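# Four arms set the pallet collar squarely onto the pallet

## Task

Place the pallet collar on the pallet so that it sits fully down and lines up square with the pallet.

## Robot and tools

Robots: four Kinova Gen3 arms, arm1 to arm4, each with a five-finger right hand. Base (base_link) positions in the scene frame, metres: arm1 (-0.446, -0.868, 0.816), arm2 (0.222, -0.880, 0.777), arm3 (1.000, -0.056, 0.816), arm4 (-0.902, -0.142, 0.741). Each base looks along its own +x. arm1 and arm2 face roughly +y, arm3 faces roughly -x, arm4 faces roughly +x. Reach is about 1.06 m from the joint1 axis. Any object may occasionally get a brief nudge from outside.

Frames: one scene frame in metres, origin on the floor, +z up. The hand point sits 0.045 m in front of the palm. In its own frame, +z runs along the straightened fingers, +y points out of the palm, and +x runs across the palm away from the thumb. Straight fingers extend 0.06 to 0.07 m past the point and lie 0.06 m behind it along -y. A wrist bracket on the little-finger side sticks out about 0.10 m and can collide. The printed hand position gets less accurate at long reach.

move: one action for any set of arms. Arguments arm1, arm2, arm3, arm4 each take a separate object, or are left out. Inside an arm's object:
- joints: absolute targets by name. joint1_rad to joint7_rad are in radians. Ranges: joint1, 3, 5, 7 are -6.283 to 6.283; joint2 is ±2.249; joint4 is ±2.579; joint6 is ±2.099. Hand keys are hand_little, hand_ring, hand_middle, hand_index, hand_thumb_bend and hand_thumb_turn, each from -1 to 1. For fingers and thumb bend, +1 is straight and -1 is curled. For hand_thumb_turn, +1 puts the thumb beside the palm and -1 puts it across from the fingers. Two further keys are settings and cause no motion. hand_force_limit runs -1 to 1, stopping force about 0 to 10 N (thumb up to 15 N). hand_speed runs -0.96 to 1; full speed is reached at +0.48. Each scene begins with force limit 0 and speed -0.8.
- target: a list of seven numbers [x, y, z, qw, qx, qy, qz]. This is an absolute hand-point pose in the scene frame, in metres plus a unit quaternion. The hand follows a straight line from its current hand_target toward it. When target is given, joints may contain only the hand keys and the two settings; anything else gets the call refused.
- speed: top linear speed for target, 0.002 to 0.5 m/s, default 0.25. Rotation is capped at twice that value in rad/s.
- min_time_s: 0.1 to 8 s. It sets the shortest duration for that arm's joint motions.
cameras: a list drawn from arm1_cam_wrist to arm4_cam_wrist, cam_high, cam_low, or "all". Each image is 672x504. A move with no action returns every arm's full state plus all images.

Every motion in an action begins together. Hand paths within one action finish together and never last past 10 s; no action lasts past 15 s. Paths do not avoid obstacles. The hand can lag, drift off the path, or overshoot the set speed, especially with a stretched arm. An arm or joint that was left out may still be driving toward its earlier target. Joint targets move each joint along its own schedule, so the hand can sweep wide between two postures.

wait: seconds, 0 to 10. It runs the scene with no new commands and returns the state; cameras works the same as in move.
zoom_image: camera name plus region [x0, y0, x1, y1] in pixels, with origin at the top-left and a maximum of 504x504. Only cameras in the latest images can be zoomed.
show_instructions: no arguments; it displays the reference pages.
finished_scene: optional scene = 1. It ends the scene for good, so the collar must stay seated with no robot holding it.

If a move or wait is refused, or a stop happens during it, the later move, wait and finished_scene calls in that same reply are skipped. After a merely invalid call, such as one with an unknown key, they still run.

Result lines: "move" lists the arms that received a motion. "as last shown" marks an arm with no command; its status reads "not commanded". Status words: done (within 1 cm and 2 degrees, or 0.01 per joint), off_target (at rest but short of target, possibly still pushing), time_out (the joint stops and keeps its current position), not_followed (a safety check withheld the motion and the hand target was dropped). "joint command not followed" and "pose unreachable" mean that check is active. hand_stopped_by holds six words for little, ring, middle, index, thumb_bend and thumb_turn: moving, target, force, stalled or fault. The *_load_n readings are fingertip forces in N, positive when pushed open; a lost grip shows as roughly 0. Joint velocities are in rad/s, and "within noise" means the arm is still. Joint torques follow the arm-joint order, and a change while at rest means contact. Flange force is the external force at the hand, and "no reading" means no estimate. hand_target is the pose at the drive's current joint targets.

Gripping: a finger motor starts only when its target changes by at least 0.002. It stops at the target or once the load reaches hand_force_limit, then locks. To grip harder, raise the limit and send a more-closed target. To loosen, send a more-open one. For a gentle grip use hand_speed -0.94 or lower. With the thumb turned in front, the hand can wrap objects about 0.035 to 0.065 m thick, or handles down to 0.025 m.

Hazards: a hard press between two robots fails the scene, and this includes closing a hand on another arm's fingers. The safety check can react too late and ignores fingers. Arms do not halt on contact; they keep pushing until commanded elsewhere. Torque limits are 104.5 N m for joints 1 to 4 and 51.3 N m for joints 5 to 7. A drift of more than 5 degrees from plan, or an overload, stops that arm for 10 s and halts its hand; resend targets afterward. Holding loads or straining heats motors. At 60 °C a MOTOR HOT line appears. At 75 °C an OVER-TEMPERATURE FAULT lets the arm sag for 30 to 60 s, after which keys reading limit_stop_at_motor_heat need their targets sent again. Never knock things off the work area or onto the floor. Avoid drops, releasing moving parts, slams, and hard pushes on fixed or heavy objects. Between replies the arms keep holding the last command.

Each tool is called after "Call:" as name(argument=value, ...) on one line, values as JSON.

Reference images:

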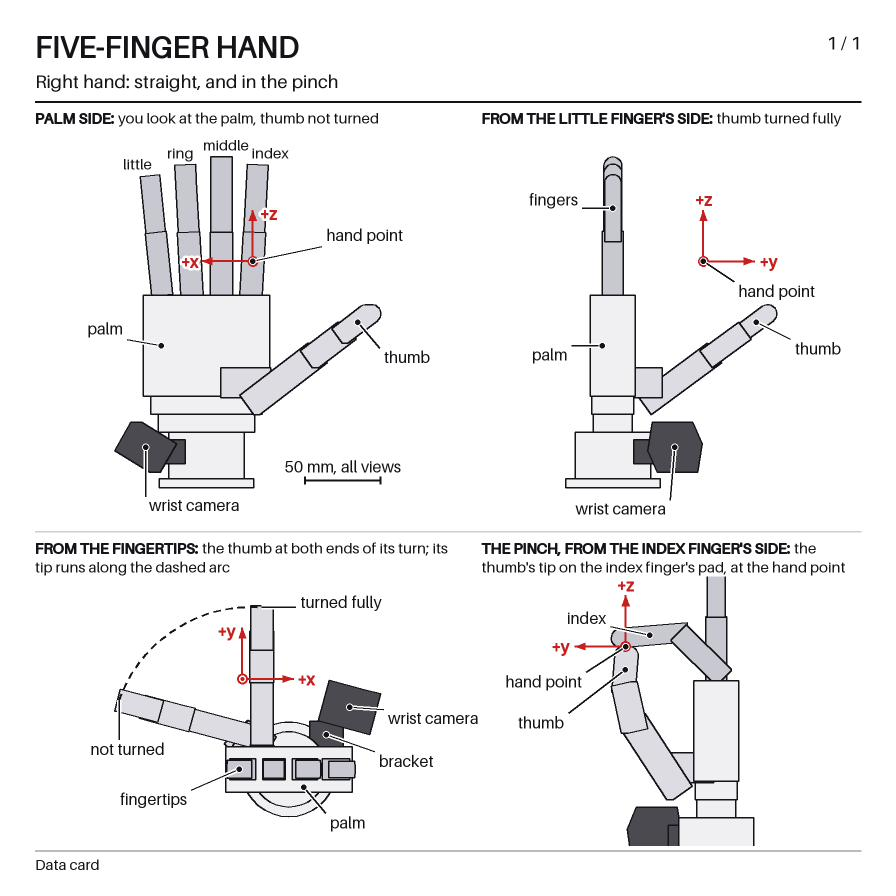

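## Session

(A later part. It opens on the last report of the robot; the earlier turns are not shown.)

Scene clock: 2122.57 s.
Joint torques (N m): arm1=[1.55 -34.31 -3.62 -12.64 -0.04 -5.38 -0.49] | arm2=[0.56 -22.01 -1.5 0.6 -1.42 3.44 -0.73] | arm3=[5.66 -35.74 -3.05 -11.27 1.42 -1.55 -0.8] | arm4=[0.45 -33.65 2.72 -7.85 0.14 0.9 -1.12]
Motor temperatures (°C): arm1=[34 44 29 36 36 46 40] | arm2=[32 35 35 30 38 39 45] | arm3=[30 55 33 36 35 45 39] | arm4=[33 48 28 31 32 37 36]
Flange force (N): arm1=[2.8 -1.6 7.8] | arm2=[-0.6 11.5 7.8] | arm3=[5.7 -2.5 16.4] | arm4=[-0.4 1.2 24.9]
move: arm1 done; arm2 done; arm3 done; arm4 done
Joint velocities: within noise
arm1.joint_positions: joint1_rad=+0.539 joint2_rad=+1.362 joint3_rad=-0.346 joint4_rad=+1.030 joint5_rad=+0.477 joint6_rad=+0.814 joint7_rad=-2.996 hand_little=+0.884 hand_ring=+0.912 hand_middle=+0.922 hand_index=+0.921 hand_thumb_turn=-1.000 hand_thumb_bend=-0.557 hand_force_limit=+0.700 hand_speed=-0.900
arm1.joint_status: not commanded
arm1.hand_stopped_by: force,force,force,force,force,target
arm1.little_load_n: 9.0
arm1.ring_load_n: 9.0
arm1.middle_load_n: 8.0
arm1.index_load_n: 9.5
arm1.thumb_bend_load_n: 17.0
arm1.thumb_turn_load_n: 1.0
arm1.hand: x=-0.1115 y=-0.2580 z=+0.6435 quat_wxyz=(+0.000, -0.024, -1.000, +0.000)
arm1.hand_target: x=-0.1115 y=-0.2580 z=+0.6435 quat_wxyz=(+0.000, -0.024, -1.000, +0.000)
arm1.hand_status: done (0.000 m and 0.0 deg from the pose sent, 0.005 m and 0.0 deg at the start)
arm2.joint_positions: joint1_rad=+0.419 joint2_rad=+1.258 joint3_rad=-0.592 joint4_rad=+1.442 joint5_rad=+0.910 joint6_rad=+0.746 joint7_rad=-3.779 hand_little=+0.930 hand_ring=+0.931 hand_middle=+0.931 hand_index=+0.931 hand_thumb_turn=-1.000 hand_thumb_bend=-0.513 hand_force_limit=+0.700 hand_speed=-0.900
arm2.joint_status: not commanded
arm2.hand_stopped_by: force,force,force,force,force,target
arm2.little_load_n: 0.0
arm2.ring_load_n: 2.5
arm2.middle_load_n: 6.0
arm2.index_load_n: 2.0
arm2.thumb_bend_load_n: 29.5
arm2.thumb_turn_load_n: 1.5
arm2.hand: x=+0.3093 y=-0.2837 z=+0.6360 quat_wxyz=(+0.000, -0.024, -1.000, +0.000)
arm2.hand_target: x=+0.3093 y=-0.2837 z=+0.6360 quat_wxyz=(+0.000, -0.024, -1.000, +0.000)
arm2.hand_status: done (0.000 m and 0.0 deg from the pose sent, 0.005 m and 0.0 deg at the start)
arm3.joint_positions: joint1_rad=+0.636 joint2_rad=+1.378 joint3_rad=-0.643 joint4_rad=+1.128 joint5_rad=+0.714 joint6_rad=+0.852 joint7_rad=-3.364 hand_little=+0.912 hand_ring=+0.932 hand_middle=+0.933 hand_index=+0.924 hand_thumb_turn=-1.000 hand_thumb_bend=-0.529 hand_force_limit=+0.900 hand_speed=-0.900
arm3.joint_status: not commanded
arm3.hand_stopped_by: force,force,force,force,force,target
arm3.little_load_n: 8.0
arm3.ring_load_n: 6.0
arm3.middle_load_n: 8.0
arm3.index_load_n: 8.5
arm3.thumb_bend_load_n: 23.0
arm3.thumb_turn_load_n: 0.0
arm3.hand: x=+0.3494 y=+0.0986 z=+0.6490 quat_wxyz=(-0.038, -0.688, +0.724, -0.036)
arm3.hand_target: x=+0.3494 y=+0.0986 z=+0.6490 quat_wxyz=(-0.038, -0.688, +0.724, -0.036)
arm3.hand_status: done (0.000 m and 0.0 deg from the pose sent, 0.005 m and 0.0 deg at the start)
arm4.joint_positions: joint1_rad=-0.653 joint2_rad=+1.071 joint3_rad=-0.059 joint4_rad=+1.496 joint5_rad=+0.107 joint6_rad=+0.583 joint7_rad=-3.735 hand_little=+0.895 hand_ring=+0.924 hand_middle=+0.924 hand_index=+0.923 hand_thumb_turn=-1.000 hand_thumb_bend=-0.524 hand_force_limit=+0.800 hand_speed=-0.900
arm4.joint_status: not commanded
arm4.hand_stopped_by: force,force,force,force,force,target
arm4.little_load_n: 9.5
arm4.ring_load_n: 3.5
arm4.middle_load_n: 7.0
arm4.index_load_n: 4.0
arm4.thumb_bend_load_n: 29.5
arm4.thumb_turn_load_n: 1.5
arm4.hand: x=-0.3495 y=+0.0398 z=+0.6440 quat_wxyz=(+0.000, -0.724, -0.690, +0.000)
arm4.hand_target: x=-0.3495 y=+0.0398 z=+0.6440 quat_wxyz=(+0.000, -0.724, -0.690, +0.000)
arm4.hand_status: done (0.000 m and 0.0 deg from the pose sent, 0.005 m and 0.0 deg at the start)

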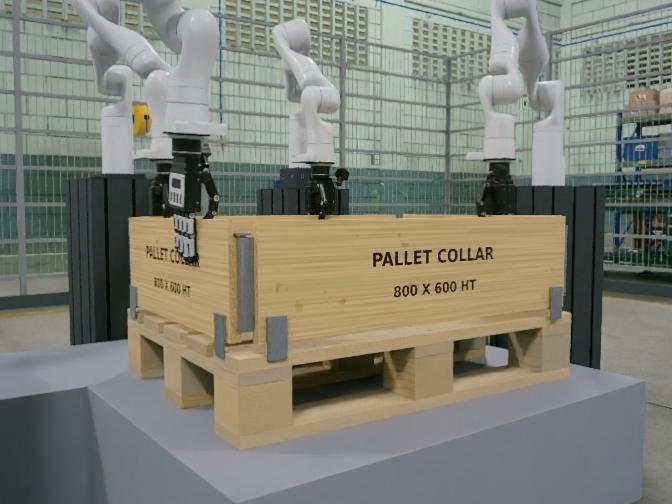

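Going in smoothly. Continue in 5 mm steps.

Call:
move(arm1={"target": [-0.1115, -0.2580, 0.6385, 0, 0.02443, 0.9997, 0], "speed": 0.01}, arm2={"target": [0.3093, -0.2837, 0.631, 0, 0.02443, 0.9997, 0], "speed": 0.01}, arm3={"target": [0.3494, 0.0986, 0.644, -0.0380, -0.6881, 0.7238, -0.0360], "speed": 0.01}, arm4={"target": [-0.3495, 0.0398, 0.639, 0, 0.72417, 0.68962, 0], "speed": 0.01}, cameras=["cam_low"])

Call:
zoom_image(camera="cam_low", region=[205, 310, 305, 370])

Call:
zoom_image(camera="cam_low", region=[520, 270, 600, 330])

Call:
zoom_image(camera="cam_low", region=[110, 270, 190, 330])

Scene clock: 2137.33 s.
Joint torques (N m): arm1=[1.51 -34.5 -3.64 -12.61 -0.06 -5.35 -0.47] | arm2=[0.68 -22.02 -1.49 0.69 -1.4 3.44 -0.73] | arm3=[5.61 -35.74 -3.06 -11.16 1.42 -1.49 -0.8] | arm4=[0.44 -33.57 2.77 -7.63 0.1 0.94 -1.11]
Motor temperatures (°C): arm1=[34 45 29 36 36 46 40] | arm2=[32 35 35 30 38 39 45] | arm3=[30 54 33 36 35 45 39] | arm4=[33 48 28 31 32 37 36]
Flange force (N): arm1=[2.7 -1.5 8.1] | arm2=[-0.4 11.8 7.9] | arm3=[5.6 -2.5 16.5] | arm4=[-0.3 1.4 24.8]
move: arm1 done; arm2 done; arm3 done; arm4 done
Joint velocities: within noise
arm1.joint_positions: joint1_rad=+0.538 joint2_rad=+1.372 joint3_rad=-0.345 joint4_rad=+1.024 joint5_rad=+0.478 joint6_rad=+0.810 joint7_rad=-2.996 hand_little=+0.884 hand_ring=+0.912 hand_middle=+0.922 hand_index=+0.921 hand_thumb_turn=-1.000 hand_thumb_bend=-0.557 hand_force_limit=+0.700 hand_speed=-0.900
arm1.joint_status: not commanded
arm1.hand_stopped_by: force,force,force,force,force,target
arm1.little_load_n: 9.5
arm1.ring_load_n: 9.0
arm1.middle_load_n: 8.5
arm1.index_load_n: 9.0
arm1.thumb_bend_load_n: 17.0
arm1.thumb_turn_load_n: 1.0
arm1.hand: x=-0.1115 y=-0.2580 z=+0.6385 quat_wxyz=(+0.000, -0.024, -1.000, +0.000)
arm1.hand_target: x=-0.1115 y=-0.2580 z=+0.6385 quat_wxyz=(+0.000, -0.024, -1.000, +0.000)
arm1.hand_status: done (0.000 m and 0.0 deg from the pose sent, 0.005 m and 0.0 deg at the start)
arm2.joint_positions: joint1_rad=+0.417 joint2_rad=+1.267 joint3_rad=-0.588 joint4_rad=+1.438 joint5_rad=+0.914 joint6_rad=+0.740 joint7_rad=-3.781 hand_little=+0.930 hand_ring=+0.931 hand_middle=+0.931 hand_index=+0.931 hand_thumb_turn=-1.000 hand_thumb_bend=-0.513 hand_force_limit=+0.700 hand_speed=-0.900
arm2.joint_status: not commanded
arm2.hand_stopped_by: force,force,force,force,force,target
arm2.little_load_n: 0.0
arm2.ring_load_n: 2.5
arm2.middle_load_n: 6.0
arm2.index_load_n: 2.0
arm2.thumb_bend_load_n: 29.5
arm2.thumb_turn_load_n: 2.0
arm2.hand: x=+0.3093 y=-0.2837 z=+0.6310 quat_wxyz=(+0.000, -0.024, -1.000, +0.000)
arm2.hand_target: x=+0.3093 y=-0.2837 z=+0.6310 quat_wxyz=(+0.000, -0.024, -1.000, +0.000)
arm2.hand_status: done (0.000 m and 0.0 deg from the pose sent, 0.005 m and 0.0 deg at the start)
arm3.joint_positions: joint1_rad=+0.635 joint2_rad=+1.387 joint3_rad=-0.640 joint4_rad=+1.123 joint5_rad=+0.717 joint6_rad=+0.847 joint7_rad=-3.363 hand_little=+0.912 hand_ring=+0.932 hand_middle=+0.933 hand_index=+0.924 hand_thumb_turn=-1.000 hand_thumb_bend=-0.529 hand_force_limit=+0.900 hand_speed=-0.900
arm3.joint_status: not commanded
arm3.hand_stopped_by: force,force,force,force,force,target
arm3.little_load_n: 8.0
arm3.ring_load_n: 6.0
arm3.middle_load_n: 8.0
arm3.index_load_n: 8.5
arm3.thumb_bend_load_n: 23.0
arm3.thumb_turn_load_n: 0.0
arm3.hand: x=+0.3494 y=+0.0986 z=+0.6440 quat_wxyz=(-0.038, -0.688, +0.724, -0.036)
arm3.hand_target: x=+0.3494 y=+0.0986 z=+0.6440 quat_wxyz=(-0.038, -0.688, +0.724, -0.036)
arm3.hand_status: done (0.000 m and 0.0 deg from the pose sent, 0.005 m and 0.0 deg at the start)
arm4.joint_positions: joint1_rad=-0.654 joint2_rad=+1.081 joint3_rad=-0.059 joint4_rad=+1.494 joint5_rad=+0.108 joint6_rad=+0.576 joint7_rad=-3.735 hand_little=+0.895 hand_ring=+0.924 hand_middle=+0.924 hand_index=+0.923 hand_thumb_turn=-1.000 hand_thumb_bend=-0.524 hand_force_limit=+0.800 hand_speed=-0.900
arm4.joint_status: not commanded
arm4.hand_stopped_by: force,force,force,force,force,target
arm4.little_load_n: 9.5
arm4.ring_load_n: 3.0
arm4.middle_load_n: 6.5
arm4.index_load_n: 4.5
arm4.thumb_bend_load_n: 29.5
arm4.thumb_turn_load_n: 1.5
arm4.hand: x=-0.3495 y=+0.0398 z=+0.6390 quat_wxyz=(+0.000, -0.724, -0.690, +0.000)
arm4.hand_target: x=-0.3495 y=+0.0398 z=+0.6390 quat_wxyz=(+0.000, -0.724, -0.690, +0.000)
arm4.hand_status: done (0.000 m and 0.0 deg from the pose sent, 0.005 m and 0.0 deg at the start)

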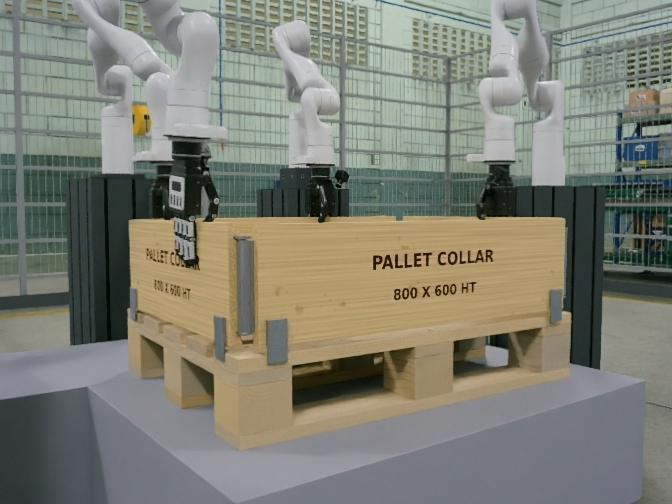

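Scaled by 5.040.

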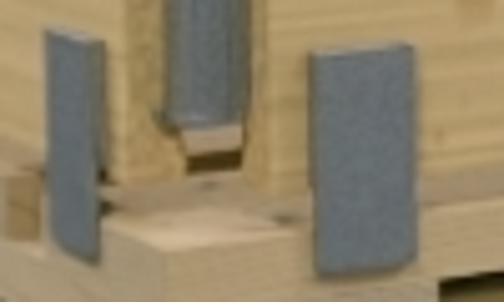

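Scaled by 6.300.

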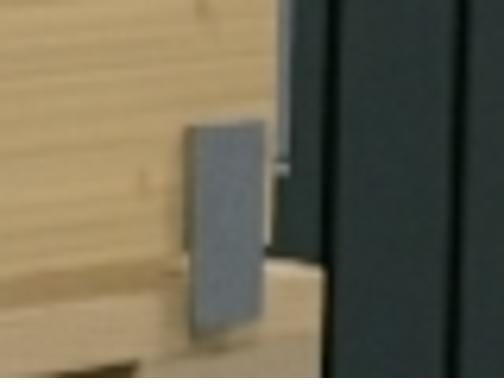

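Scaled by 6.300.

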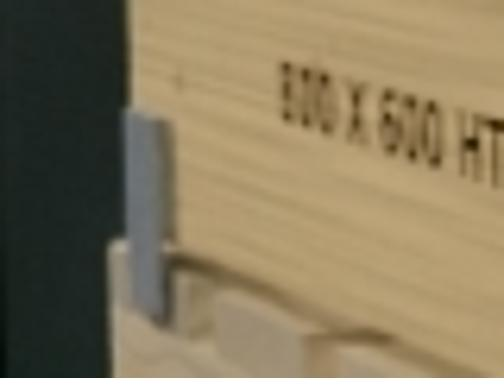

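Call:
move(arm1={"target": [-0.1115, -0.2580, 0.6335, 0, 0.02443, 0.9997, 0], "speed": 0.01}, arm2={"target": [0.3093, -0.2837, 0.626, 0, 0.02443, 0.9997, 0], "speed": 0.01}, arm3={"target": [0.3494, 0.0986, 0.639, -0.0380, -0.6881, 0.7238, -0.0360], "speed": 0.01}, arm4={"target": [-0.3495, 0.0398, 0.634, 0, 0.72417, 0.68962, 0], "speed": 0.01}, cameras=["cam_low"])

Call:
zoom_image(camera="cam_low", region=[205, 310, 305, 370])

Call:
zoom_image(camera="cam_low", region=[520, 270, 600, 330])

Call:
zoom_image(camera="cam_low", region=[110, 270, 190, 330])

Scene clock: 2150.17 s.
Joint torques (N m): arm1=[1.58 -34.58 -3.65 -12.52 -0.07 -5.26 -0.45] | arm2=[0.67 -22.08 -1.4 0.74 -1.39 3.48 -0.74] | arm3=[5.69 -35.65 -2.94 -11.03 1.37 -1.5 -0.8] | arm4=[0.41 -33.64 2.7 -7.4 0.06 1.03 -1.13]
Motor temperatures (°C): arm1=[34 45 29 36 36 45 40] | arm2=[32 35 35 30 38 39 45] | arm3=[30 54 33 36 35 45 39] | arm4=[33 48 28 31 32 37 36]
Flange force (N): arm1=[2.8 -1.4 8.4] | arm2=[-0.5 11.9 8.0] | arm3=[5.7 -2.0 16.3] | arm4=[-0.3 1.7 25.1]
move: arm1 done; arm2 done; arm3 done; arm4 done
Joint velocities: within noise
arm1.joint_positions: joint1_rad=+0.537 joint2_rad=+1.381 joint3_rad=-0.344 joint4_rad=+1.018 joint5_rad=+0.479 joint6_rad=+0.806 joint7_rad=-2.995 hand_little=+0.884 hand_ring=+0.912 hand_middle=+0.922 hand_index=+0.921 hand_thumb_turn=-1.000 hand_thumb_bend=-0.557 hand_force_limit=+0.700 hand_speed=-0.900
arm1.joint_status: not commanded
arm1.hand_stopped_by: force,force,force,force,force,target
arm1.little_load_n: 9.0
arm1.ring_load_n: 9.0
arm1.middle_load_n: 8.5
arm1.index_load_n: 9.0
arm1.thumb_bend_load_n: 17.0
arm1.thumb_turn_load_n: 1.0
arm1.hand: x=-0.1115 y=-0.2580 z=+0.6335 quat_wxyz=(+0.000, -0.024, -1.000, +0.000)
arm1.hand_target: x=-0.1115 y=-0.2580 z=+0.6335 quat_wxyz=(+0.000, -0.024, -1.000, +0.000)
arm1.hand_status: done (0.000 m and 0.0 deg from the pose sent, 0.005 m and 0.0 deg at the start)
arm2.joint_positions: joint1_rad=+0.415 joint2_rad=+1.277 joint3_rad=-0.584 joint4_rad=+1.434 joint5_rad=+0.918 joint6_rad=+0.734 joint7_rad=-3.783 hand_little=+0.930 hand_ring=+0.931 hand_middle=+0.931 hand_index=+0.931 hand_thumb_turn=-1.000 hand_thumb_bend=-0.513 hand_force_limit=+0.700 hand_speed=-0.900
arm2.joint_status: not commanded
arm2.hand_stopped_by: force,force,force,force,force,target
arm2.little_load_n: 0.0
arm2.ring_load_n: 2.5
arm2.middle_load_n: 5.5
arm2.index_load_n: 2.0
arm2.thumb_bend_load_n: 29.5
arm2.thumb_turn_load_n: 1.5
arm2.hand: x=+0.3093 y=-0.2837 z=+0.6260 quat_wxyz=(+0.000, -0.024, -1.000, +0.000)
arm2.hand_target: x=+0.3093 y=-0.2837 z=+0.6260 quat_wxyz=(+0.000, -0.024, -1.000, +0.000)
arm2.hand_status: done (0.000 m and 0.0 deg from the pose sent, 0.005 m and 0.0 deg at the start)
arm3.joint_positions: joint1_rad=+0.633 joint2_rad=+1.396 joint3_rad=-0.638 joint4_rad=+1.117 joint5_rad=+0.719 joint6_rad=+0.842 joint7_rad=-3.362 hand_little=+0.912 hand_ring=+0.932 hand_middle=+0.933 hand_index=+0.924 hand_thumb_turn=-1.000 hand_thumb_bend=-0.529 hand_force_limit=+0.900 hand_speed=-0.900
arm3.joint_status: not commanded
arm3.hand_stopped_by: force,force,force,force,force,target
arm3.little_load_n: 8.0
arm3.ring_load_n: 6.0
arm3.middle_load_n: 8.0
arm3.index_load_n: 8.5
arm3.thumb_bend_load_n: 23.5
arm3.thumb_turn_load_n: 0.5
arm3.hand: x=+0.3494 y=+0.0986 z=+0.6390 quat_wxyz=(-0.038, -0.688, +0.724, -0.036)
arm3.hand_target: x=+0.3494 y=+0.0986 z=+0.6390 quat_wxyz=(-0.038, -0.688, +0.724, -0.036)
arm3.hand_status: done (0.000 m and 0.0 deg from the pose sent, 0.005 m and 0.0 deg at the start)
arm4.joint_positions: joint1_rad=-0.654 joint2_rad=+1.091 joint3_rad=-0.058 joint4_rad=+1.492 joint5_rad=+0.108 joint6_rad=+0.568 joint7_rad=-3.735 hand_little=+0.895 hand_ring=+0.924 hand_middle=+0.924 hand_index=+0.923 hand_thumb_turn=-1.000 hand_thumb_bend=-0.524 hand_force_limit=+0.800 hand_speed=-0.900
arm4.joint_status: not commanded
arm4.hand_stopped_by: force,force,force,force,force,target
arm4.little_load_n: 9.0
arm4.ring_load_n: 3.0
arm4.middle_load_n: 7.0
arm4.index_load_n: 4.5
arm4.thumb_bend_load_n: 29.5
arm4.thumb_turn_load_n: 1.5
arm4.hand: x=-0.3495 y=+0.0398 z=+0.6340 quat_wxyz=(+0.000, -0.724, -0.690, +0.000)
arm4.hand_target: x=-0.3495 y=+0.0398 z=+0.6340 quat_wxyz=(+0.000, -0.724, -0.690, +0.000)
arm4.hand_status: done (0.000 m and 0.0 deg from the pose sent, 0.005 m and 0.0 deg at the start)

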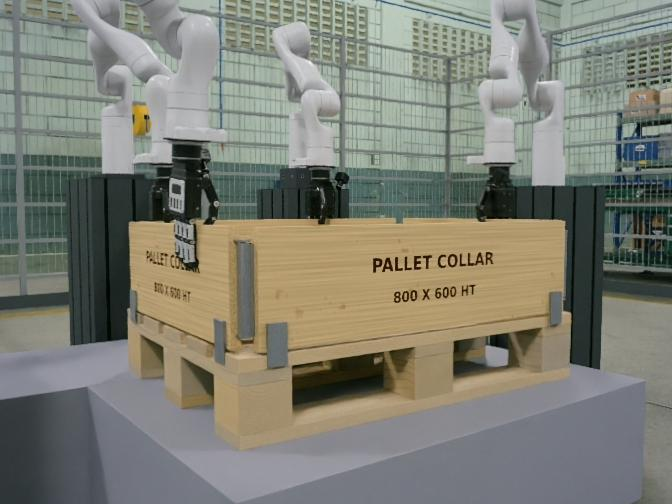

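Scaled by 5.040.

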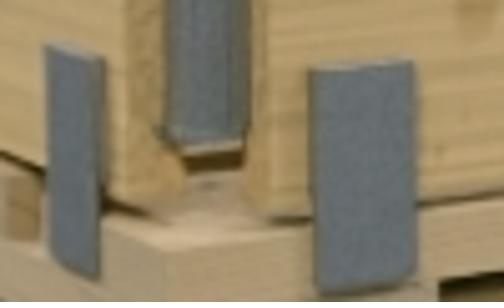

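Scaled by 6.300.

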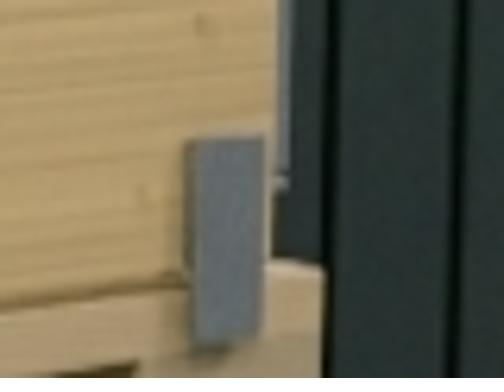

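Scaled by 6.300.

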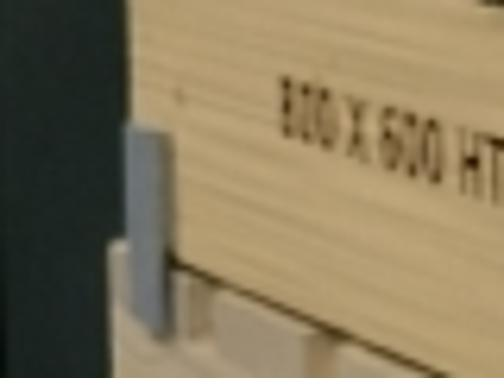

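Call:
move(arm1={"target": [-0.1115, -0.2580, 0.6305, 0, 0.02443, 0.9997, 0], "speed": 0.008}, arm2={"target": [0.3093, -0.2837, 0.623, 0, 0.02443, 0.9997, 0], "speed": 0.008}, arm3={"target": [0.3494, 0.0986, 0.636, -0.0380, -0.6881, 0.7238, -0.0360], "speed": 0.008}, arm4={"target": [-0.3495, 0.0398, 0.631, 0, 0.72417, 0.68962, 0], "speed": 0.008}, cameras=["cam_low"])

Call:
zoom_image(camera="cam_low", region=[205, 310, 305, 370])

Call:
zoom_image(camera="cam_low", region=[110, 270, 190, 330])

Scene clock: 2158.53 s.
Joint torques (N m): arm1=[1.53 -34.56 -3.65 -12.46 -0.08 -5.27 -0.5] | arm2=[0.71 -21.97 -1.35 0.77 -1.41 3.51 -0.77] | arm3=[5.74 -35.62 -2.86 -11 1.42 -1.46 -0.8] | arm4=[0.42 -33.56 2.75 -7.32 0.08 1.08 -1.11]
Motor temperatures (°C): arm1=[34 45 29 36 36 45 40] | arm2=[32 35 35 30 38 39 45] | arm3=[30 53 33 36 35 45 39] | arm4=[33 48 28 31 32 37 36]
Flange force (N): arm1=[2.6 -1.2 8.4] | arm2=[-0.4 11.7 7.9] | arm3=[5.8 -2.0 16.2] | arm4=[-0.3 1.5 25.0]
move: arm1 done; arm2 done; arm3 done; arm4 done
Joint velocities: within noise
arm1.joint_positions: joint1_rad=+0.537 joint2_rad=+1.387 joint3_rad=-0.343 joint4_rad=+1.014 joint5_rad=+0.480 joint6_rad=+0.804 joint7_rad=-2.995 hand_little=+0.884 hand_ring=+0.912 hand_middle=+0.922 hand_index=+0.921 hand_thumb_turn=-1.000 hand_thumb_bend=-0.557 hand_force_limit=+0.700 hand_speed=-0.900
arm1.joint_status: not commanded
arm1.hand_stopped_by: force,force,force,force,force,target
arm1.little_load_n: 9.5
arm1.ring_load_n: 9.0
arm1.middle_load_n: 8.0
arm1.index_load_n: 9.0
arm1.thumb_bend_load_n: 17.0
arm1.thumb_turn_load_n: 1.0
arm1.hand: x=-0.1115 y=-0.2580 z=+0.6305 quat_wxyz=(+0.000, -0.024, -1.000, +0.000)
arm1.hand_target: x=-0.1115 y=-0.2580 z=+0.6305 quat_wxyz=(+0.000, -0.024, -1.000, +0.000)
arm1.hand_status: done (0.000 m and 0.0 deg from the pose sent, 0.003 m and 0.0 deg at the start)
arm2.joint_positions: joint1_rad=+0.413 joint2_rad=+1.282 joint3_rad=-0.581 joint4_rad=+1.431 joint5_rad=+0.921 joint6_rad=+0.730 joint7_rad=-3.784 hand_little=+0.930 hand_ring=+0.931 hand_middle=+0.931 hand_index=+0.931 hand_thumb_turn=-1.000 hand_thumb_bend=-0.513 hand_force_limit=+0.700 hand_speed=-0.900
arm2.joint_status: not commanded
arm2.hand_stopped_by: force,force,force,force,force,target
arm2.little_load_n: 0.0
arm2.ring_load_n: 2.0
arm2.middle_load_n: 5.5
arm2.index_load_n: 2.0
arm2.thumb_bend_load_n: 29.5
arm2.thumb_turn_load_n: 2.0
arm2.hand: x=+0.3093 y=-0.2837 z=+0.6230 quat_wxyz=(+0.000, -0.024, -1.000, +0.000)
arm2.hand_target: x=+0.3093 y=-0.2837 z=+0.6230 quat_wxyz=(+0.000, -0.024, -1.000, +0.000)
arm2.hand_status: done (0.000 m and 0.0 deg from the pose sent, 0.003 m and 0.0 deg at the start)
arm3.joint_positions: joint1_rad=+0.632 joint2_rad=+1.402 joint3_rad=-0.637 joint4_rad=+1.114 joint5_rad=+0.720 joint6_rad=+0.840 joint7_rad=-3.362 hand_little=+0.912 hand_ring=+0.932 hand_middle=+0.933 hand_index=+0.924 hand_thumb_turn=-1.000 hand_thumb_bend=-0.529 hand_force_limit=+0.900 hand_speed=-0.900
arm3.joint_status: not commanded
arm3.hand_stopped_by: force,force,force,force,force,target
arm3.little_load_n: 8.0
arm3.ring_load_n: 6.0
arm3.middle_load_n: 8.0
arm3.index_load_n: 8.5
arm3.thumb_bend_load_n: 23.5
arm3.thumb_turn_load_n: 0.0
arm3.hand: x=+0.3494 y=+0.0986 z=+0.6360 quat_wxyz=(-0.038, -0.688, +0.724, -0.036)
arm3.hand_target: x=+0.3494 y=+0.0986 z=+0.6360 quat_wxyz=(-0.038, -0.688, +0.724, -0.036)
arm3.hand_status: done (0.000 m and 0.0 deg from the pose sent, 0.003 m and 0.0 deg at the start)
arm4.joint_positions: joint1_rad=-0.654 joint2_rad=+1.097 joint3_rad=-0.057 joint4_rad=+1.490 joint5_rad=+0.108 joint6_rad=+0.564 joint7_rad=-3.736 hand_little=+0.895 hand_ring=+0.924 hand_middle=+0.924 hand_index=+0.923 hand_thumb_turn=-1.000 hand_thumb_bend=-0.524 hand_force_limit=+0.800 hand_speed=-0.900
arm4.joint_status: not commanded
arm4.hand_stopped_by: force,force,force,force,force,target
arm4.little_load_n: 9.0
arm4.ring_load_n: 3.5
arm4.middle_load_n: 7.0
arm4.index_load_n: 4.0
arm4.thumb_bend_load_n: 29.5
arm4.thumb_turn_load_n: 1.5
arm4.hand: x=-0.3495 y=+0.0398 z=+0.6310 quat_wxyz=(+0.000, -0.724, -0.690, +0.000)
arm4.hand_target: x=-0.3495 y=+0.0398 z=+0.6310 quat_wxyz=(+0.000, -0.724, -0.690, +0.000)
arm4.hand_status: done (0.000 m and 0.0 deg from the pose sent, 0.003 m and 0.0 deg at the start)

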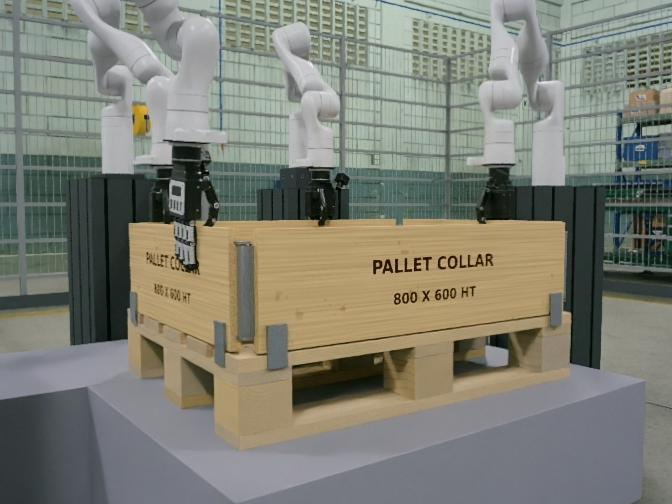

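Scaled by 5.040.

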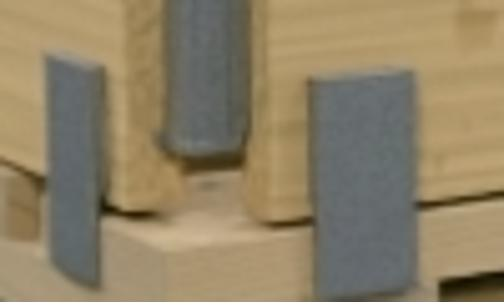

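Scaled by 6.300.

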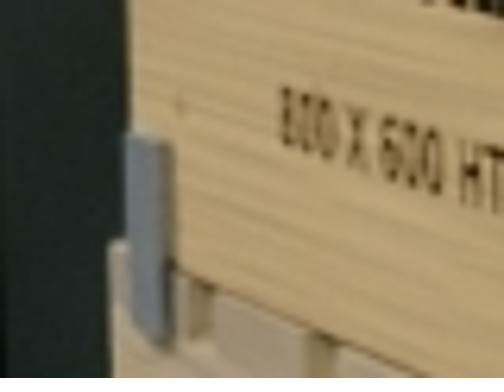

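Call:
move(arm1={"target": [-0.1115, -0.2580, 0.6288, 0, 0.02443, 0.9997, 0], "speed": 0.006}, arm2={"target": [0.3093, -0.2837, 0.6213, 0, 0.02443, 0.9997, 0], "speed": 0.006}, arm3={"target": [0.3494, 0.0986, 0.6343, -0.0380, -0.6881, 0.7238, -0.0360], "speed": 0.006}, arm4={"target": [-0.3495, 0.0398, 0.6293, 0, 0.72417, 0.68962, 0], "speed": 0.006})

Scene clock: 2166.63 s.
Joint torques (N m): arm1=[1.84 -34.04 -3.36 -12.45 0 -5.34 -0.47] | arm2=[1.01 -18.93 -0.18 0.8 -1.09 3.07 -0.72] | arm3=[5.12 -34.13 -2.85 -10.67 1.39 -1.65 -0.82] | arm4=[0.59 -34.3 2.85 -7.37 0.11 1.18 -1.12]
Motor temperatures (°C): arm1=[34 45 29 36 36 45 40] | arm2=[32 35 35 30 38 39 45] | arm3=[30 53 33 36 35 45 39] | arm4=[33 48 28 31 32 36 36]
Flange force (N): arm1=[3.3 -1.4 7.2] | arm2=[0.2 10.5 0.6] | arm3=[5.2 -2.8 13.3] | arm4=[0.1 1.7 26.6]
move: arm1 done; arm2 done; arm3 done; arm4 done
Joint velocities: within noise
arm1.joint_positions: joint1_rad=+0.536 joint2_rad=+1.391 joint3_rad=-0.343 joint4_rad=+1.012 joint5_rad=+0.480 joint6_rad=+0.802 joint7_rad=-2.995 hand_little=+0.884 hand_ring=+0.912 hand_middle=+0.922 hand_index=+0.921 hand_thumb_turn=-1.000 hand_thumb_bend=-0.557 hand_force_limit=+0.700 hand_speed=-0.900
arm1.joint_status: not commanded
arm1.hand_stopped_by: force,force,force,force,force,target
arm1.little_load_n: 9.0
arm1.ring_load_n: 9.0
arm1.middle_load_n: 8.0
arm1.index_load_n: 9.5
arm1.thumb_bend_load_n: 17.5
arm1.thumb_turn_load_n: 1.0
arm1.hand: x=-0.1115 y=-0.2580 z=+0.6288 quat_wxyz=(+0.000, -0.024, -1.000, +0.000)
arm1.hand_target: x=-0.1115 y=-0.2580 z=+0.6288 quat_wxyz=(+0.000, -0.024, -1.000, +0.000)
arm1.hand_status: done (0.000 m and 0.0 deg from the pose sent, 0.002 m and 0.0 deg at the start)
arm2.joint_positions: joint1_rad=+0.413 joint2_rad=+1.285 joint3_rad=-0.580 joint4_rad=+1.430 joint5_rad=+0.922 joint6_rad=+0.728 joint7_rad=-3.785 hand_little=+0.930 hand_ring=+0.931 hand_middle=+0.931 hand_index=+0.931 hand_thumb_turn=-1.000 hand_thumb_bend=-0.513 hand_force_limit=+0.700 hand_speed=-0.900
arm2.joint_status: not commanded
arm2.hand_stopped_by: force,force,force,force,force,target
arm2.little_load_n: 0.0
arm2.ring_load_n: 3.0
arm2.middle_load_n: 6.5
arm2.index_load_n: 2.5
arm2.thumb_bend_load_n: 29.0
arm2.thumb_turn_load_n: 1.5
arm2.hand: x=+0.3093 y=-0.2837 z=+0.6213 quat_wxyz=(+0.000, -0.024, -1.000, +0.000)
arm2.hand_target: x=+0.3093 y=-0.2837 z=+0.6213 quat_wxyz=(+0.000, -0.024, -1.000, +0.000)
arm2.hand_status: done (0.000 m and 0.0 deg from the pose sent, 0.002 m and 0.0 deg at the start)
arm3.joint_positions: joint1_rad=+0.631 joint2_rad=+1.405 joint3_rad=-0.636 joint4_rad=+1.112 joint5_rad=+0.721 joint6_rad=+0.838 joint7_rad=-3.361 hand_little=+0.912 hand_ring=+0.932 hand_middle=+0.933 hand_index=+0.924 hand_thumb_turn=-1.000 hand_thumb_bend=-0.529 hand_force_limit=+0.900 hand_speed=-0.900
arm3.joint_status: not commanded
arm3.hand_stopped_by: force,force,force,force,force,target
arm3.little_load_n: 8.0
arm3.ring_load_n: 6.0
arm3.middle_load_n: 8.0
arm3.index_load_n: 8.5
arm3.thumb_bend_load_n: 23.5
arm3.thumb_turn_load_n: 0.5
arm3.hand: x=+0.3494 y=+0.0986 z=+0.6343 quat_wxyz=(-0.038, -0.688, +0.724, -0.036)
arm3.hand_target: x=+0.3494 y=+0.0986 z=+0.6343 quat_wxyz=(-0.038, -0.688, +0.724, -0.036)
arm3.hand_status: done (0.000 m and 0.0 deg from the pose sent, 0.002 m and 0.0 deg at the start)
arm4.joint_positions: joint1_rad=-0.654 joint2_rad=+1.101 joint3_rad=-0.057 joint4_rad=+1.489 joint5_rad=+0.109 joint6_rad=+0.561 joint7_rad=-3.736 hand_little=+0.895 hand_ring=+0.924 hand_middle=+0.924 hand_index=+0.923 hand_thumb_turn=-1.000 hand_thumb_bend=-0.524 hand_force_limit=+0.800 hand_speed=-0.900
arm4.joint_status: not commanded
arm4.hand_stopped_by: force,force,force,force,force,target
arm4.little_load_n: 9.5
arm4.ring_load_n: 3.5
arm4.middle_load_n: 7.0
arm4.index_load_n: 4.0
arm4.thumb_bend_load_n: 29.5
arm4.thumb_turn_load_n: 1.5
arm4.hand: x=-0.3495 y=+0.0398 z=+0.6293 quat_wxyz=(+0.000, -0.724, -0.690, +0.000)
arm4.hand_target: x=-0.3495 y=+0.0398 z=+0.6293 quat_wxyz=(+0.000, -0.724, -0.690, +0.000)
arm4.hand_status: done (0.000 m and 0.0 deg from the pose sent, 0.002 m and 0.0 deg at the start)
pictures: none

Call:
move(arm1={"target": [-0.1115, -0.2580, 0.6278, 0, 0.02443, 0.9997, 0], "speed": 0.006}, arm2={"target": [0.3093, -0.2837, 0.6211, 0, 0.02443, 0.9997, 0], "speed": 0.006}, arm3={"target": [0.3494, 0.0986, 0.6337, -0.0380, -0.6881, 0.7238, -0.0360], "speed": 0.006}, arm4={"target": [-0.3495, 0.0398, 0.6281, 0, 0.72417, 0.68962, 0], "speed": 0.006})

Scene clock: 2176.87 s.
Joint torques (N m): arm1=[2.84 -26.48 -1.46 -12.35 0.79 -7.06 -0.54] | arm2=[1.06 -17.66 0.2 1.61 -1.28 3.4 -0.78] | arm3=[3.96 -34.18 -3.81 -10.07 1 -1.64 -0.84] | arm4=[2.01 -32.4 4.44 -6.91 0.43 1.12 -1.14]
Motor temperatures (°C): arm1=[34 45 29 36 36 45 40] | arm2=[32 35 35 30 38 39 45] | arm3=[30 53 33 36 35 45 39] | arm4=[33 48 28 31 32 36 36]
Flange force (N): arm1=[6.9 -5.6 -9.5] | arm2=[0.1 11.7 -0.8] | arm3=[3.0 -2.2 14.1] | arm4=[2.3 0.3 22.7]
move: arm1 done; arm2 done; arm3 done; arm4 done
Joint velocities: within noise
arm1.joint_positions: joint1_rad=+0.536 joint2_rad=+1.393 joint3_rad=-0.343 joint4_rad=+1.010 joint5_rad=+0.480 joint6_rad=+0.802 joint7_rad=-2.995 hand_little=+0.884 hand_ring=+0.912 hand_middle=+0.922 hand_index=+0.921 hand_thumb_turn=-1.000 hand_thumb_bend=-0.557 hand_force_limit=+0.700 hand_speed=-0.900
arm1.joint_status: not commanded
arm1.hand_stopped_by: force,force,force,force,force,target
arm1.little_load_n: 9.5
arm1.ring_load_n: 9.5
arm1.middle_load_n: 9.0
arm1.index_load_n: 10.0
arm1.thumb_bend_load_n: 17.5
arm1.thumb_turn_load_n: 1.0
arm1.hand: x=-0.1115 y=-0.2580 z=+0.6278 quat_wxyz=(+0.000, -0.024, -1.000, +0.000)
arm1.hand_target: x=-0.1115 y=-0.2580 z=+0.6278 quat_wxyz=(+0.000, -0.024, -1.000, +0.000)
arm1.hand_status: done (0.000 m and 0.0 deg from the pose sent, 0.001 m and 0.0 deg at the start)
arm2.joint_positions: joint1_rad=+0.413 joint2_rad=+1.286 joint3_rad=-0.580 joint4_rad=+1.430 joint5_rad=+0.923 joint6_rad=+0.728 joint7_rad=-3.785 hand_little=+0.930 hand_ring=+0.931 hand_middle=+0.931 hand_index=+0.931 hand_thumb_turn=-1.000 hand_thumb_bend=-0.513 hand_force_limit=+0.700 hand_speed=-0.900
arm2.joint_status: not commanded
arm2.hand_stopped_by: force,force,force,force,force,target
arm2.little_load_n: 0.0
arm2.ring_load_n: 2.5
arm2.middle_load_n: 6.5
arm2.index_load_n: 2.5
arm2.thumb_bend_load_n: 30.5
arm2.thumb_turn_load_n: 2.0
arm2.hand: x=+0.3093 y=-0.2837 z=+0.6211 quat_wxyz=(+0.000, -0.024, -1.000, +0.000)
arm2.hand_target: x=+0.3093 y=-0.2837 z=+0.6211 quat_wxyz=(+0.000, -0.024, -1.000, +0.000)
arm2.hand_status: done (0.000 m and 0.0 deg from the pose sent, 0.000 m and 0.0 deg at the start)
arm3.joint_positions: joint1_rad=+0.631 joint2_rad=+1.406 joint3_rad=-0.636 joint4_rad=+1.111 joint5_rad=+0.721 joint6_rad=+0.838 joint7_rad=-3.361 hand_little=+0.912 hand_ring=+0.932 hand_middle=+0.933 hand_index=+0.924 hand_thumb_turn=-1.000 hand_thumb_bend=-0.529 hand_force_limit=+0.900 hand_speed=-0.900
arm3.joint_status: not commanded
arm3.hand_stopped_by: force,force,force,force,force,target
arm3.little_load_n: 8.0
arm3.ring_load_n: 6.0
arm3.middle_load_n: 8.0
arm3.index_load_n: 8.5
arm3.thumb_bend_load_n: 24.0
arm3.thumb_turn_load_n: 1.0
arm3.hand: x=+0.3494 y=+0.0986 z=+0.6337 quat_wxyz=(-0.038, -0.688, +0.724, -0.036)
arm3.hand_target: x=+0.3494 y=+0.0986 z=+0.6337 quat_wxyz=(-0.038, -0.688, +0.724, -0.036)
arm3.hand_status: done (0.000 m and 0.0 deg from the pose sent, 0.001 m and 0.0 deg at the start)
arm4.joint_positions: joint1_rad=-0.654 joint2_rad=+1.103 joint3_rad=-0.057 joint4_rad=+1.488 joint5_rad=+0.109 joint6_rad=+0.559 joint7_rad=-3.736 hand_little=+0.895 hand_ring=+0.924 hand_middle=+0.924 hand_index=+0.923 hand_thumb_turn=-1.000 hand_thumb_bend=-0.524 hand_force_limit=+0.800 hand_speed=-0.900
arm4.joint_status: not commanded
arm4.hand_stopped_by: force,force,force,force,force,target
arm4.little_load_n: 9.5
arm4.ring_load_n: 3.5
arm4.middle_load_n: 7.0
arm4.index_load_n: 4.0
arm4.thumb_bend_load_n: 29.0
arm4.thumb_turn_load_n: 1.0
arm4.hand: x=-0.3495 y=+0.0398 z=+0.6281 quat_wxyz=(+0.000, -0.724, -0.690, +0.000)
arm4.hand_target: x=-0.3495 y=+0.0398 z=+0.6281 quat_wxyz=(+0.000, -0.724, -0.690, +0.000)
arm4.hand_status: done (0.000 m and 0.0 deg from the pose sent, 0.001 m and 0.0 deg at the start)
pictures: none

Call:
move(arm1={"target": [-0.1115, -0.2580, 0.6283, 0, 0.02443, 0.9997, 0], "speed": 0.006}, arm3={"target": [0.3494, 0.0986, 0.6327, -0.0380, -0.6881, 0.7238, -0.0360], "speed": 0.006}, arm4={"target": [-0.3495, 0.0398, 0.6269, 0, 0.72417, 0.68962, 0], "speed": 0.006}, cameras=["cam_low"])

Call:
zoom_image(camera="cam_low", region=[205, 310, 305, 370])

Call:
zoom_image(camera="cam_low", region=[520, 270, 600, 330])

Scene clock: 2193.57 s.
Joint torques (N m): arm1=[2.54 -30.4 -2.23 -11.78 0.36 -5.59 -0.51] | arm2=[1.21 -16.79 0.65 2.04 -1.37 3.72 -0.76] | arm3=[3 -26.81 -1.97 -10.42 1.78 -3.62 -0.84] | arm4=[3.16 -27.23 5.68 -6.84 0.75 0.07 -1.19]
Motor temperatures (°C): arm1=[34 45 29 36 36 46 40] | arm2=[32 35 35 30 38 39 45] | arm3=[30 52 33 36 35 45 39] | arm4=[33 48 28 31 32 36 36]
Flange force (N): arm1=[4.6 -1.8 0.4] | arm2=[0.4 11.8 -2.0] | arm3=[4.3 -8.3 -3.5] | arm4=[2.6 -3.4 10.6]
move: arm1 done; arm3 done; arm4 done
Joint velocities: within noise
arm1.joint_positions: joint1_rad=+0.536 joint2_rad=+1.392 joint3_rad=-0.343 joint4_rad=+1.011 joint5_rad=+0.480 joint6_rad=+0.802 joint7_rad=-2.995 hand_little=+0.884 hand_ring=+0.912 hand_middle=+0.922 hand_index=+0.921 hand_thumb_turn=-1.000 hand_thumb_bend=-0.557 hand_force_limit=+0.700 hand_speed=-0.900
arm1.joint_status: not commanded
arm1.hand_stopped_by: force,force,force,force,force,target
arm1.little_load_n: 9.5
arm1.ring_load_n: 9.0
arm1.middle_load_n: 8.5
arm1.index_load_n: 9.0
arm1.thumb_bend_load_n: 18.0
arm1.thumb_turn_load_n: 1.0
arm1.hand: x=-0.1115 y=-0.2580 z=+0.6283 quat_wxyz=(+0.000, -0.024, -1.000, +0.000)
arm1.hand_target: x=-0.1115 y=-0.2580 z=+0.6283 quat_wxyz=(+0.000, -0.024, -1.000, +0.000)
arm1.hand_status: done (0.000 m and 0.0 deg from the pose sent, 0.000 m and 0.0 deg at the start)
arm2: as last shown
arm2.ring_load_n: 3.0
arm2.thumb_bend_load_n: 31.0
arm2.thumb_turn_load_n: 1.5
arm3.joint_positions: joint1_rad=+0.631 joint2_rad=+1.408 joint3_rad=-0.635 joint4_rad=+1.110 joint5_rad=+0.722 joint6_rad=+0.837 joint7_rad=-3.361 hand_little=+0.912 hand_ring=+0.932 hand_middle=+0.933 hand_index=+0.924 hand_thumb_turn=-1.000 hand_thumb_bend=-0.529 hand_force_limit=+0.900 hand_speed=-0.900
arm3.joint_status: not commanded
arm3.hand_stopped_by: force,force,force,force,force,target
arm3.little_load_n: 8.5
arm3.ring_load_n: 6.5
arm3.middle_load_n: 9.0
arm3.index_load_n: 9.5
arm3.thumb_bend_load_n: 23.0
arm3.thumb_turn_load_n: 1.0
arm3.hand: x=+0.3494 y=+0.0986 z=+0.6327 quat_wxyz=(-0.038, -0.688, +0.724, -0.036)
arm3.hand_target: x=+0.3494 y=+0.0986 z=+0.6327 quat_wxyz=(-0.038, -0.688, +0.724, -0.036)
arm3.hand_status: done (0.000 m and 0.0 deg from the pose sent, 0.001 m and 0.0 deg at the start)
arm4.joint_positions: joint1_rad=-0.655 joint2_rad=+1.106 joint3_rad=-0.057 joint4_rad=+1.488 joint5_rad=+0.109 joint6_rad=+0.558 joint7_rad=-3.736 hand_little=+0.895 hand_ring=+0.924 hand_middle=+0.924 hand_index=+0.923 hand_thumb_turn=-1.000 hand_thumb_bend=-0.524 hand_force_limit=+0.800 hand_speed=-0.900
arm4.joint_status: not commanded
arm4.hand_stopped_by: force,force,force,force,force,target
arm4.little_load_n: 9.5
arm4.ring_load_n: 4.0
arm4.middle_load_n: 7.5
arm4.index_load_n: 5.0
arm4.thumb_bend_load_n: 28.0
arm4.thumb_turn_load_n: 0.5
arm4.hand: x=-0.3495 y=+0.0398 z=+0.6269 quat_wxyz=(+0.000, -0.724, -0.690, +0.000)
arm4.hand_target: x=-0.3495 y=+0.0398 z=+0.6269 quat_wxyz=(+0.000, -0.724, -0.690, +0.000)
arm4.hand_status: done (0.000 m and 0.0 deg from the pose sent, 0.001 m and 0.0 deg at the start)

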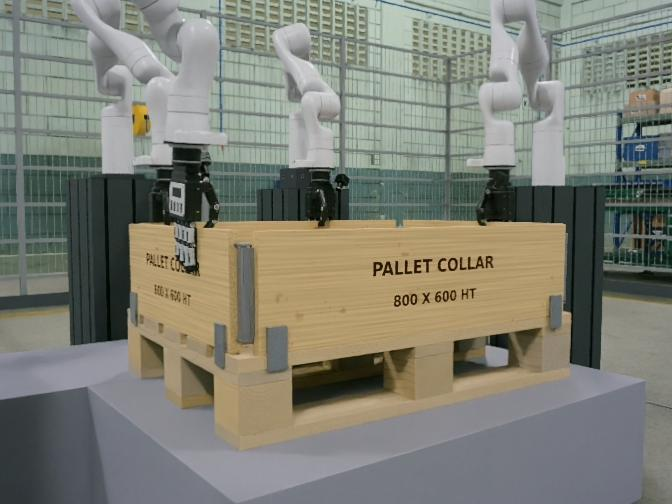

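Scaled by 5.040.

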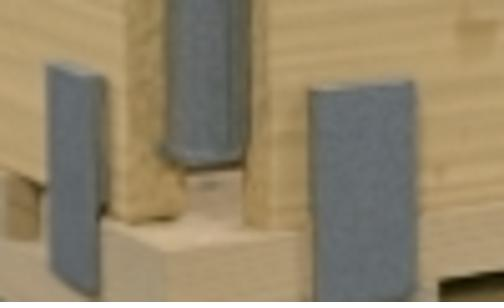

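Scaled by 6.300.

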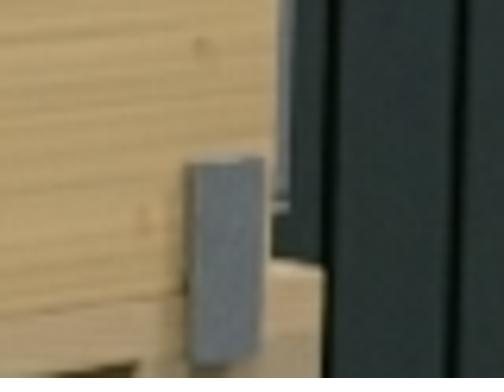

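Call:
move(arm4={"target": [-0.3495, 0.0398, 0.6263, 0, 0.72417, 0.68962, 0], "speed": 0.006}, arm1={"target": [-0.1115, -0.2580, 0.6284, 0, 0.02443, 0.9997, 0], "speed": 0.006}, arm3={"target": [0.3494, 0.0986, 0.6328, -0.0380, -0.6881, 0.7238, -0.0360], "speed": 0.006}, cameras=["cam_low", "cam_high"])

Call:
zoom_image(camera="cam_low", region=[100, 260, 340, 400])

Call:
zoom_image(camera="cam_low", region=[340, 230, 600, 390])

Scene clock: 2203.47 s.
Joint torques (N m): arm1=[2.54 -31.38 -2.37 -11.66 0.25 -5.24 -0.51] | arm2=[1.19 -16.95 0.55 2.12 -1.4 3.75 -0.74] | arm3=[3.01 -27.06 -2.14 -10.25 1.68 -3.5 -0.85] | arm4=[3.11 -21.48 5.74 -7.15 0.84 -1.3 -1.19]
Motor temperatures (°C): arm1=[34 45 29 36 36 46 40] | arm2=[32 35 35 30 38 39 45] | arm3=[30 51 33 36 35 45 39] | arm4=[33 47 28 31 32 36 36]
Flange force (N): arm1=[4.1 -0.8 2.9] | arm2=[0.4 12.1 -1.4] | arm3=[4.1 -7.6 -2.6] | arm4=[0.4 -7.5 -3.3]
move: arm1 done; arm3 done; arm4 done
Joint velocities: within noise
arm1.joint_positions: joint1_rad=+0.536 joint2_rad=+1.392 joint3_rad=-0.343 joint4_rad=+1.011 joint5_rad=+0.480 joint6_rad=+0.802 joint7_rad=-2.995 hand_little=+0.884 hand_ring=+0.912 hand_middle=+0.922 hand_index=+0.921 hand_thumb_turn=-1.000 hand_thumb_bend=-0.557 hand_force_limit=+0.700 hand_speed=-0.900
arm1.joint_status: not commanded
arm1.hand_stopped_by: force,force,force,force,force,target
arm1.little_load_n: 9.0
arm1.ring_load_n: 9.0
arm1.middle_load_n: 8.5
arm1.index_load_n: 9.0
arm1.thumb_bend_load_n: 18.0
arm1.thumb_turn_load_n: 1.0
arm1.hand: x=-0.1115 y=-0.2580 z=+0.6284 quat_wxyz=(+0.000, -0.024, -1.000, +0.000)
arm1.hand_target: x=-0.1115 y=-0.2580 z=+0.6284 quat_wxyz=(+0.000, -0.024, -1.000, +0.000)
arm1.hand_status: done (0.000 m and 0.0 deg from the pose sent, 0.000 m and 0.0 deg at the start)
arm2: as last shown
arm2.ring_load_n: 2.5
arm3.joint_positions: joint1_rad=+0.631 joint2_rad=+1.408 joint3_rad=-0.635 joint4_rad=+1.110 joint5_rad=+0.722 joint6_rad=+0.837 joint7_rad=-3.361 hand_little=+0.912 hand_ring=+0.932 hand_middle=+0.933 hand_index=+0.924 hand_thumb_turn=-1.000 hand_thumb_bend=-0.529 hand_force_limit=+0.900 hand_speed=-0.900
arm3.joint_status: not commanded
arm3.hand_stopped_by: force,force,force,force,force,target
arm3.little_load_n: 8.5
arm3.ring_load_n: 6.5
arm3.middle_load_n: 9.0
arm3.index_load_n: 9.5
arm3.thumb_bend_load_n: 23.0
arm3.thumb_turn_load_n: 1.0
arm3.hand: x=+0.3494 y=+0.0986 z=+0.6328 quat_wxyz=(-0.038, -0.688, +0.724, -0.036)
arm3.hand_target: x=+0.3494 y=+0.0986 z=+0.6328 quat_wxyz=(-0.038, -0.688, +0.724, -0.036)
arm3.hand_status: done (0.000 m and 0.0 deg from the pose sent, 0.000 m and 0.0 deg at the start)
arm4.joint_positions: joint1_rad=-0.655 joint2_rad=+1.107 joint3_rad=-0.057 joint4_rad=+1.487 joint5_rad=+0.109 joint6_rad=+0.557 joint7_rad=-3.736 hand_little=+0.895 hand_ring=+0.924 hand_middle=+0.924 hand_index=+0.923 hand_thumb_turn=-1.000 hand_thumb_bend=-0.524 hand_force_limit=+0.800 hand_speed=-0.900
arm4.joint_status: not commanded
arm4.hand_stopped_by: force,force,force,force,force,target
arm4.little_load_n: 10.5
arm4.ring_load_n: 4.5
arm4.middle_load_n: 8.0
arm4.index_load_n: 5.5
arm4.thumb_bend_load_n: 27.0
arm4.thumb_turn_load_n: 0.5
arm4.hand: x=-0.3495 y=+0.0398 z=+0.6263 quat_wxyz=(+0.000, -0.724, -0.690, +0.000)
arm4.hand_target: x=-0.3495 y=+0.0398 z=+0.6263 quat_wxyz=(+0.000, -0.724, -0.690, +0.000)
arm4.hand_status: done (0.000 m and 0.0 deg from the pose sent, 0.001 m and 0.0 deg at the start)
pictures: cam_high, cam_low

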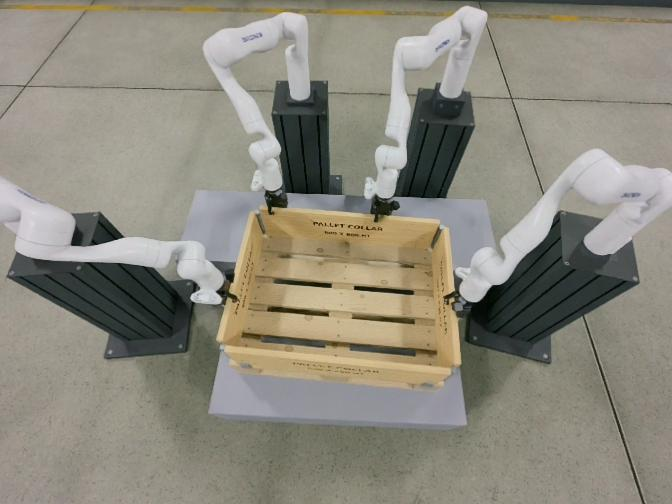

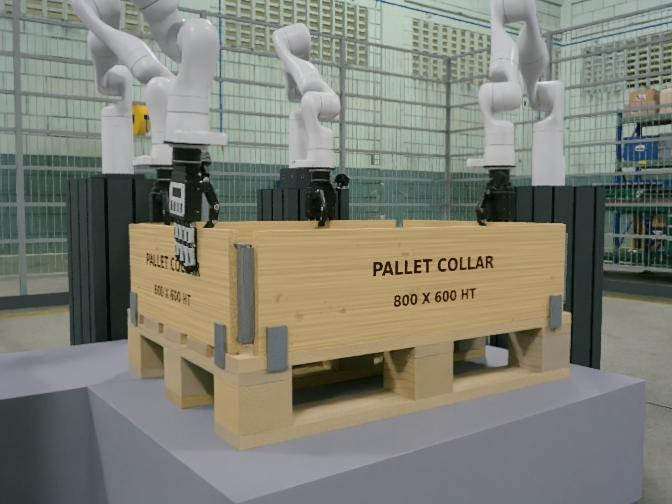

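Scaled by 2.100.

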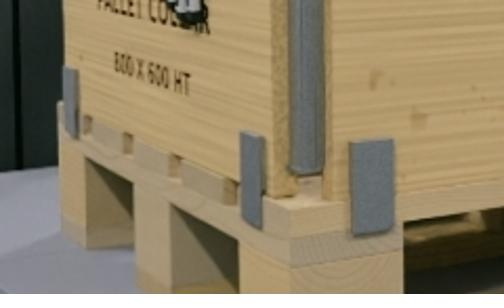

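Scaled by 1.938.

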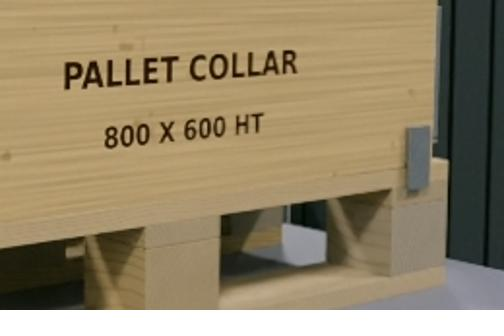

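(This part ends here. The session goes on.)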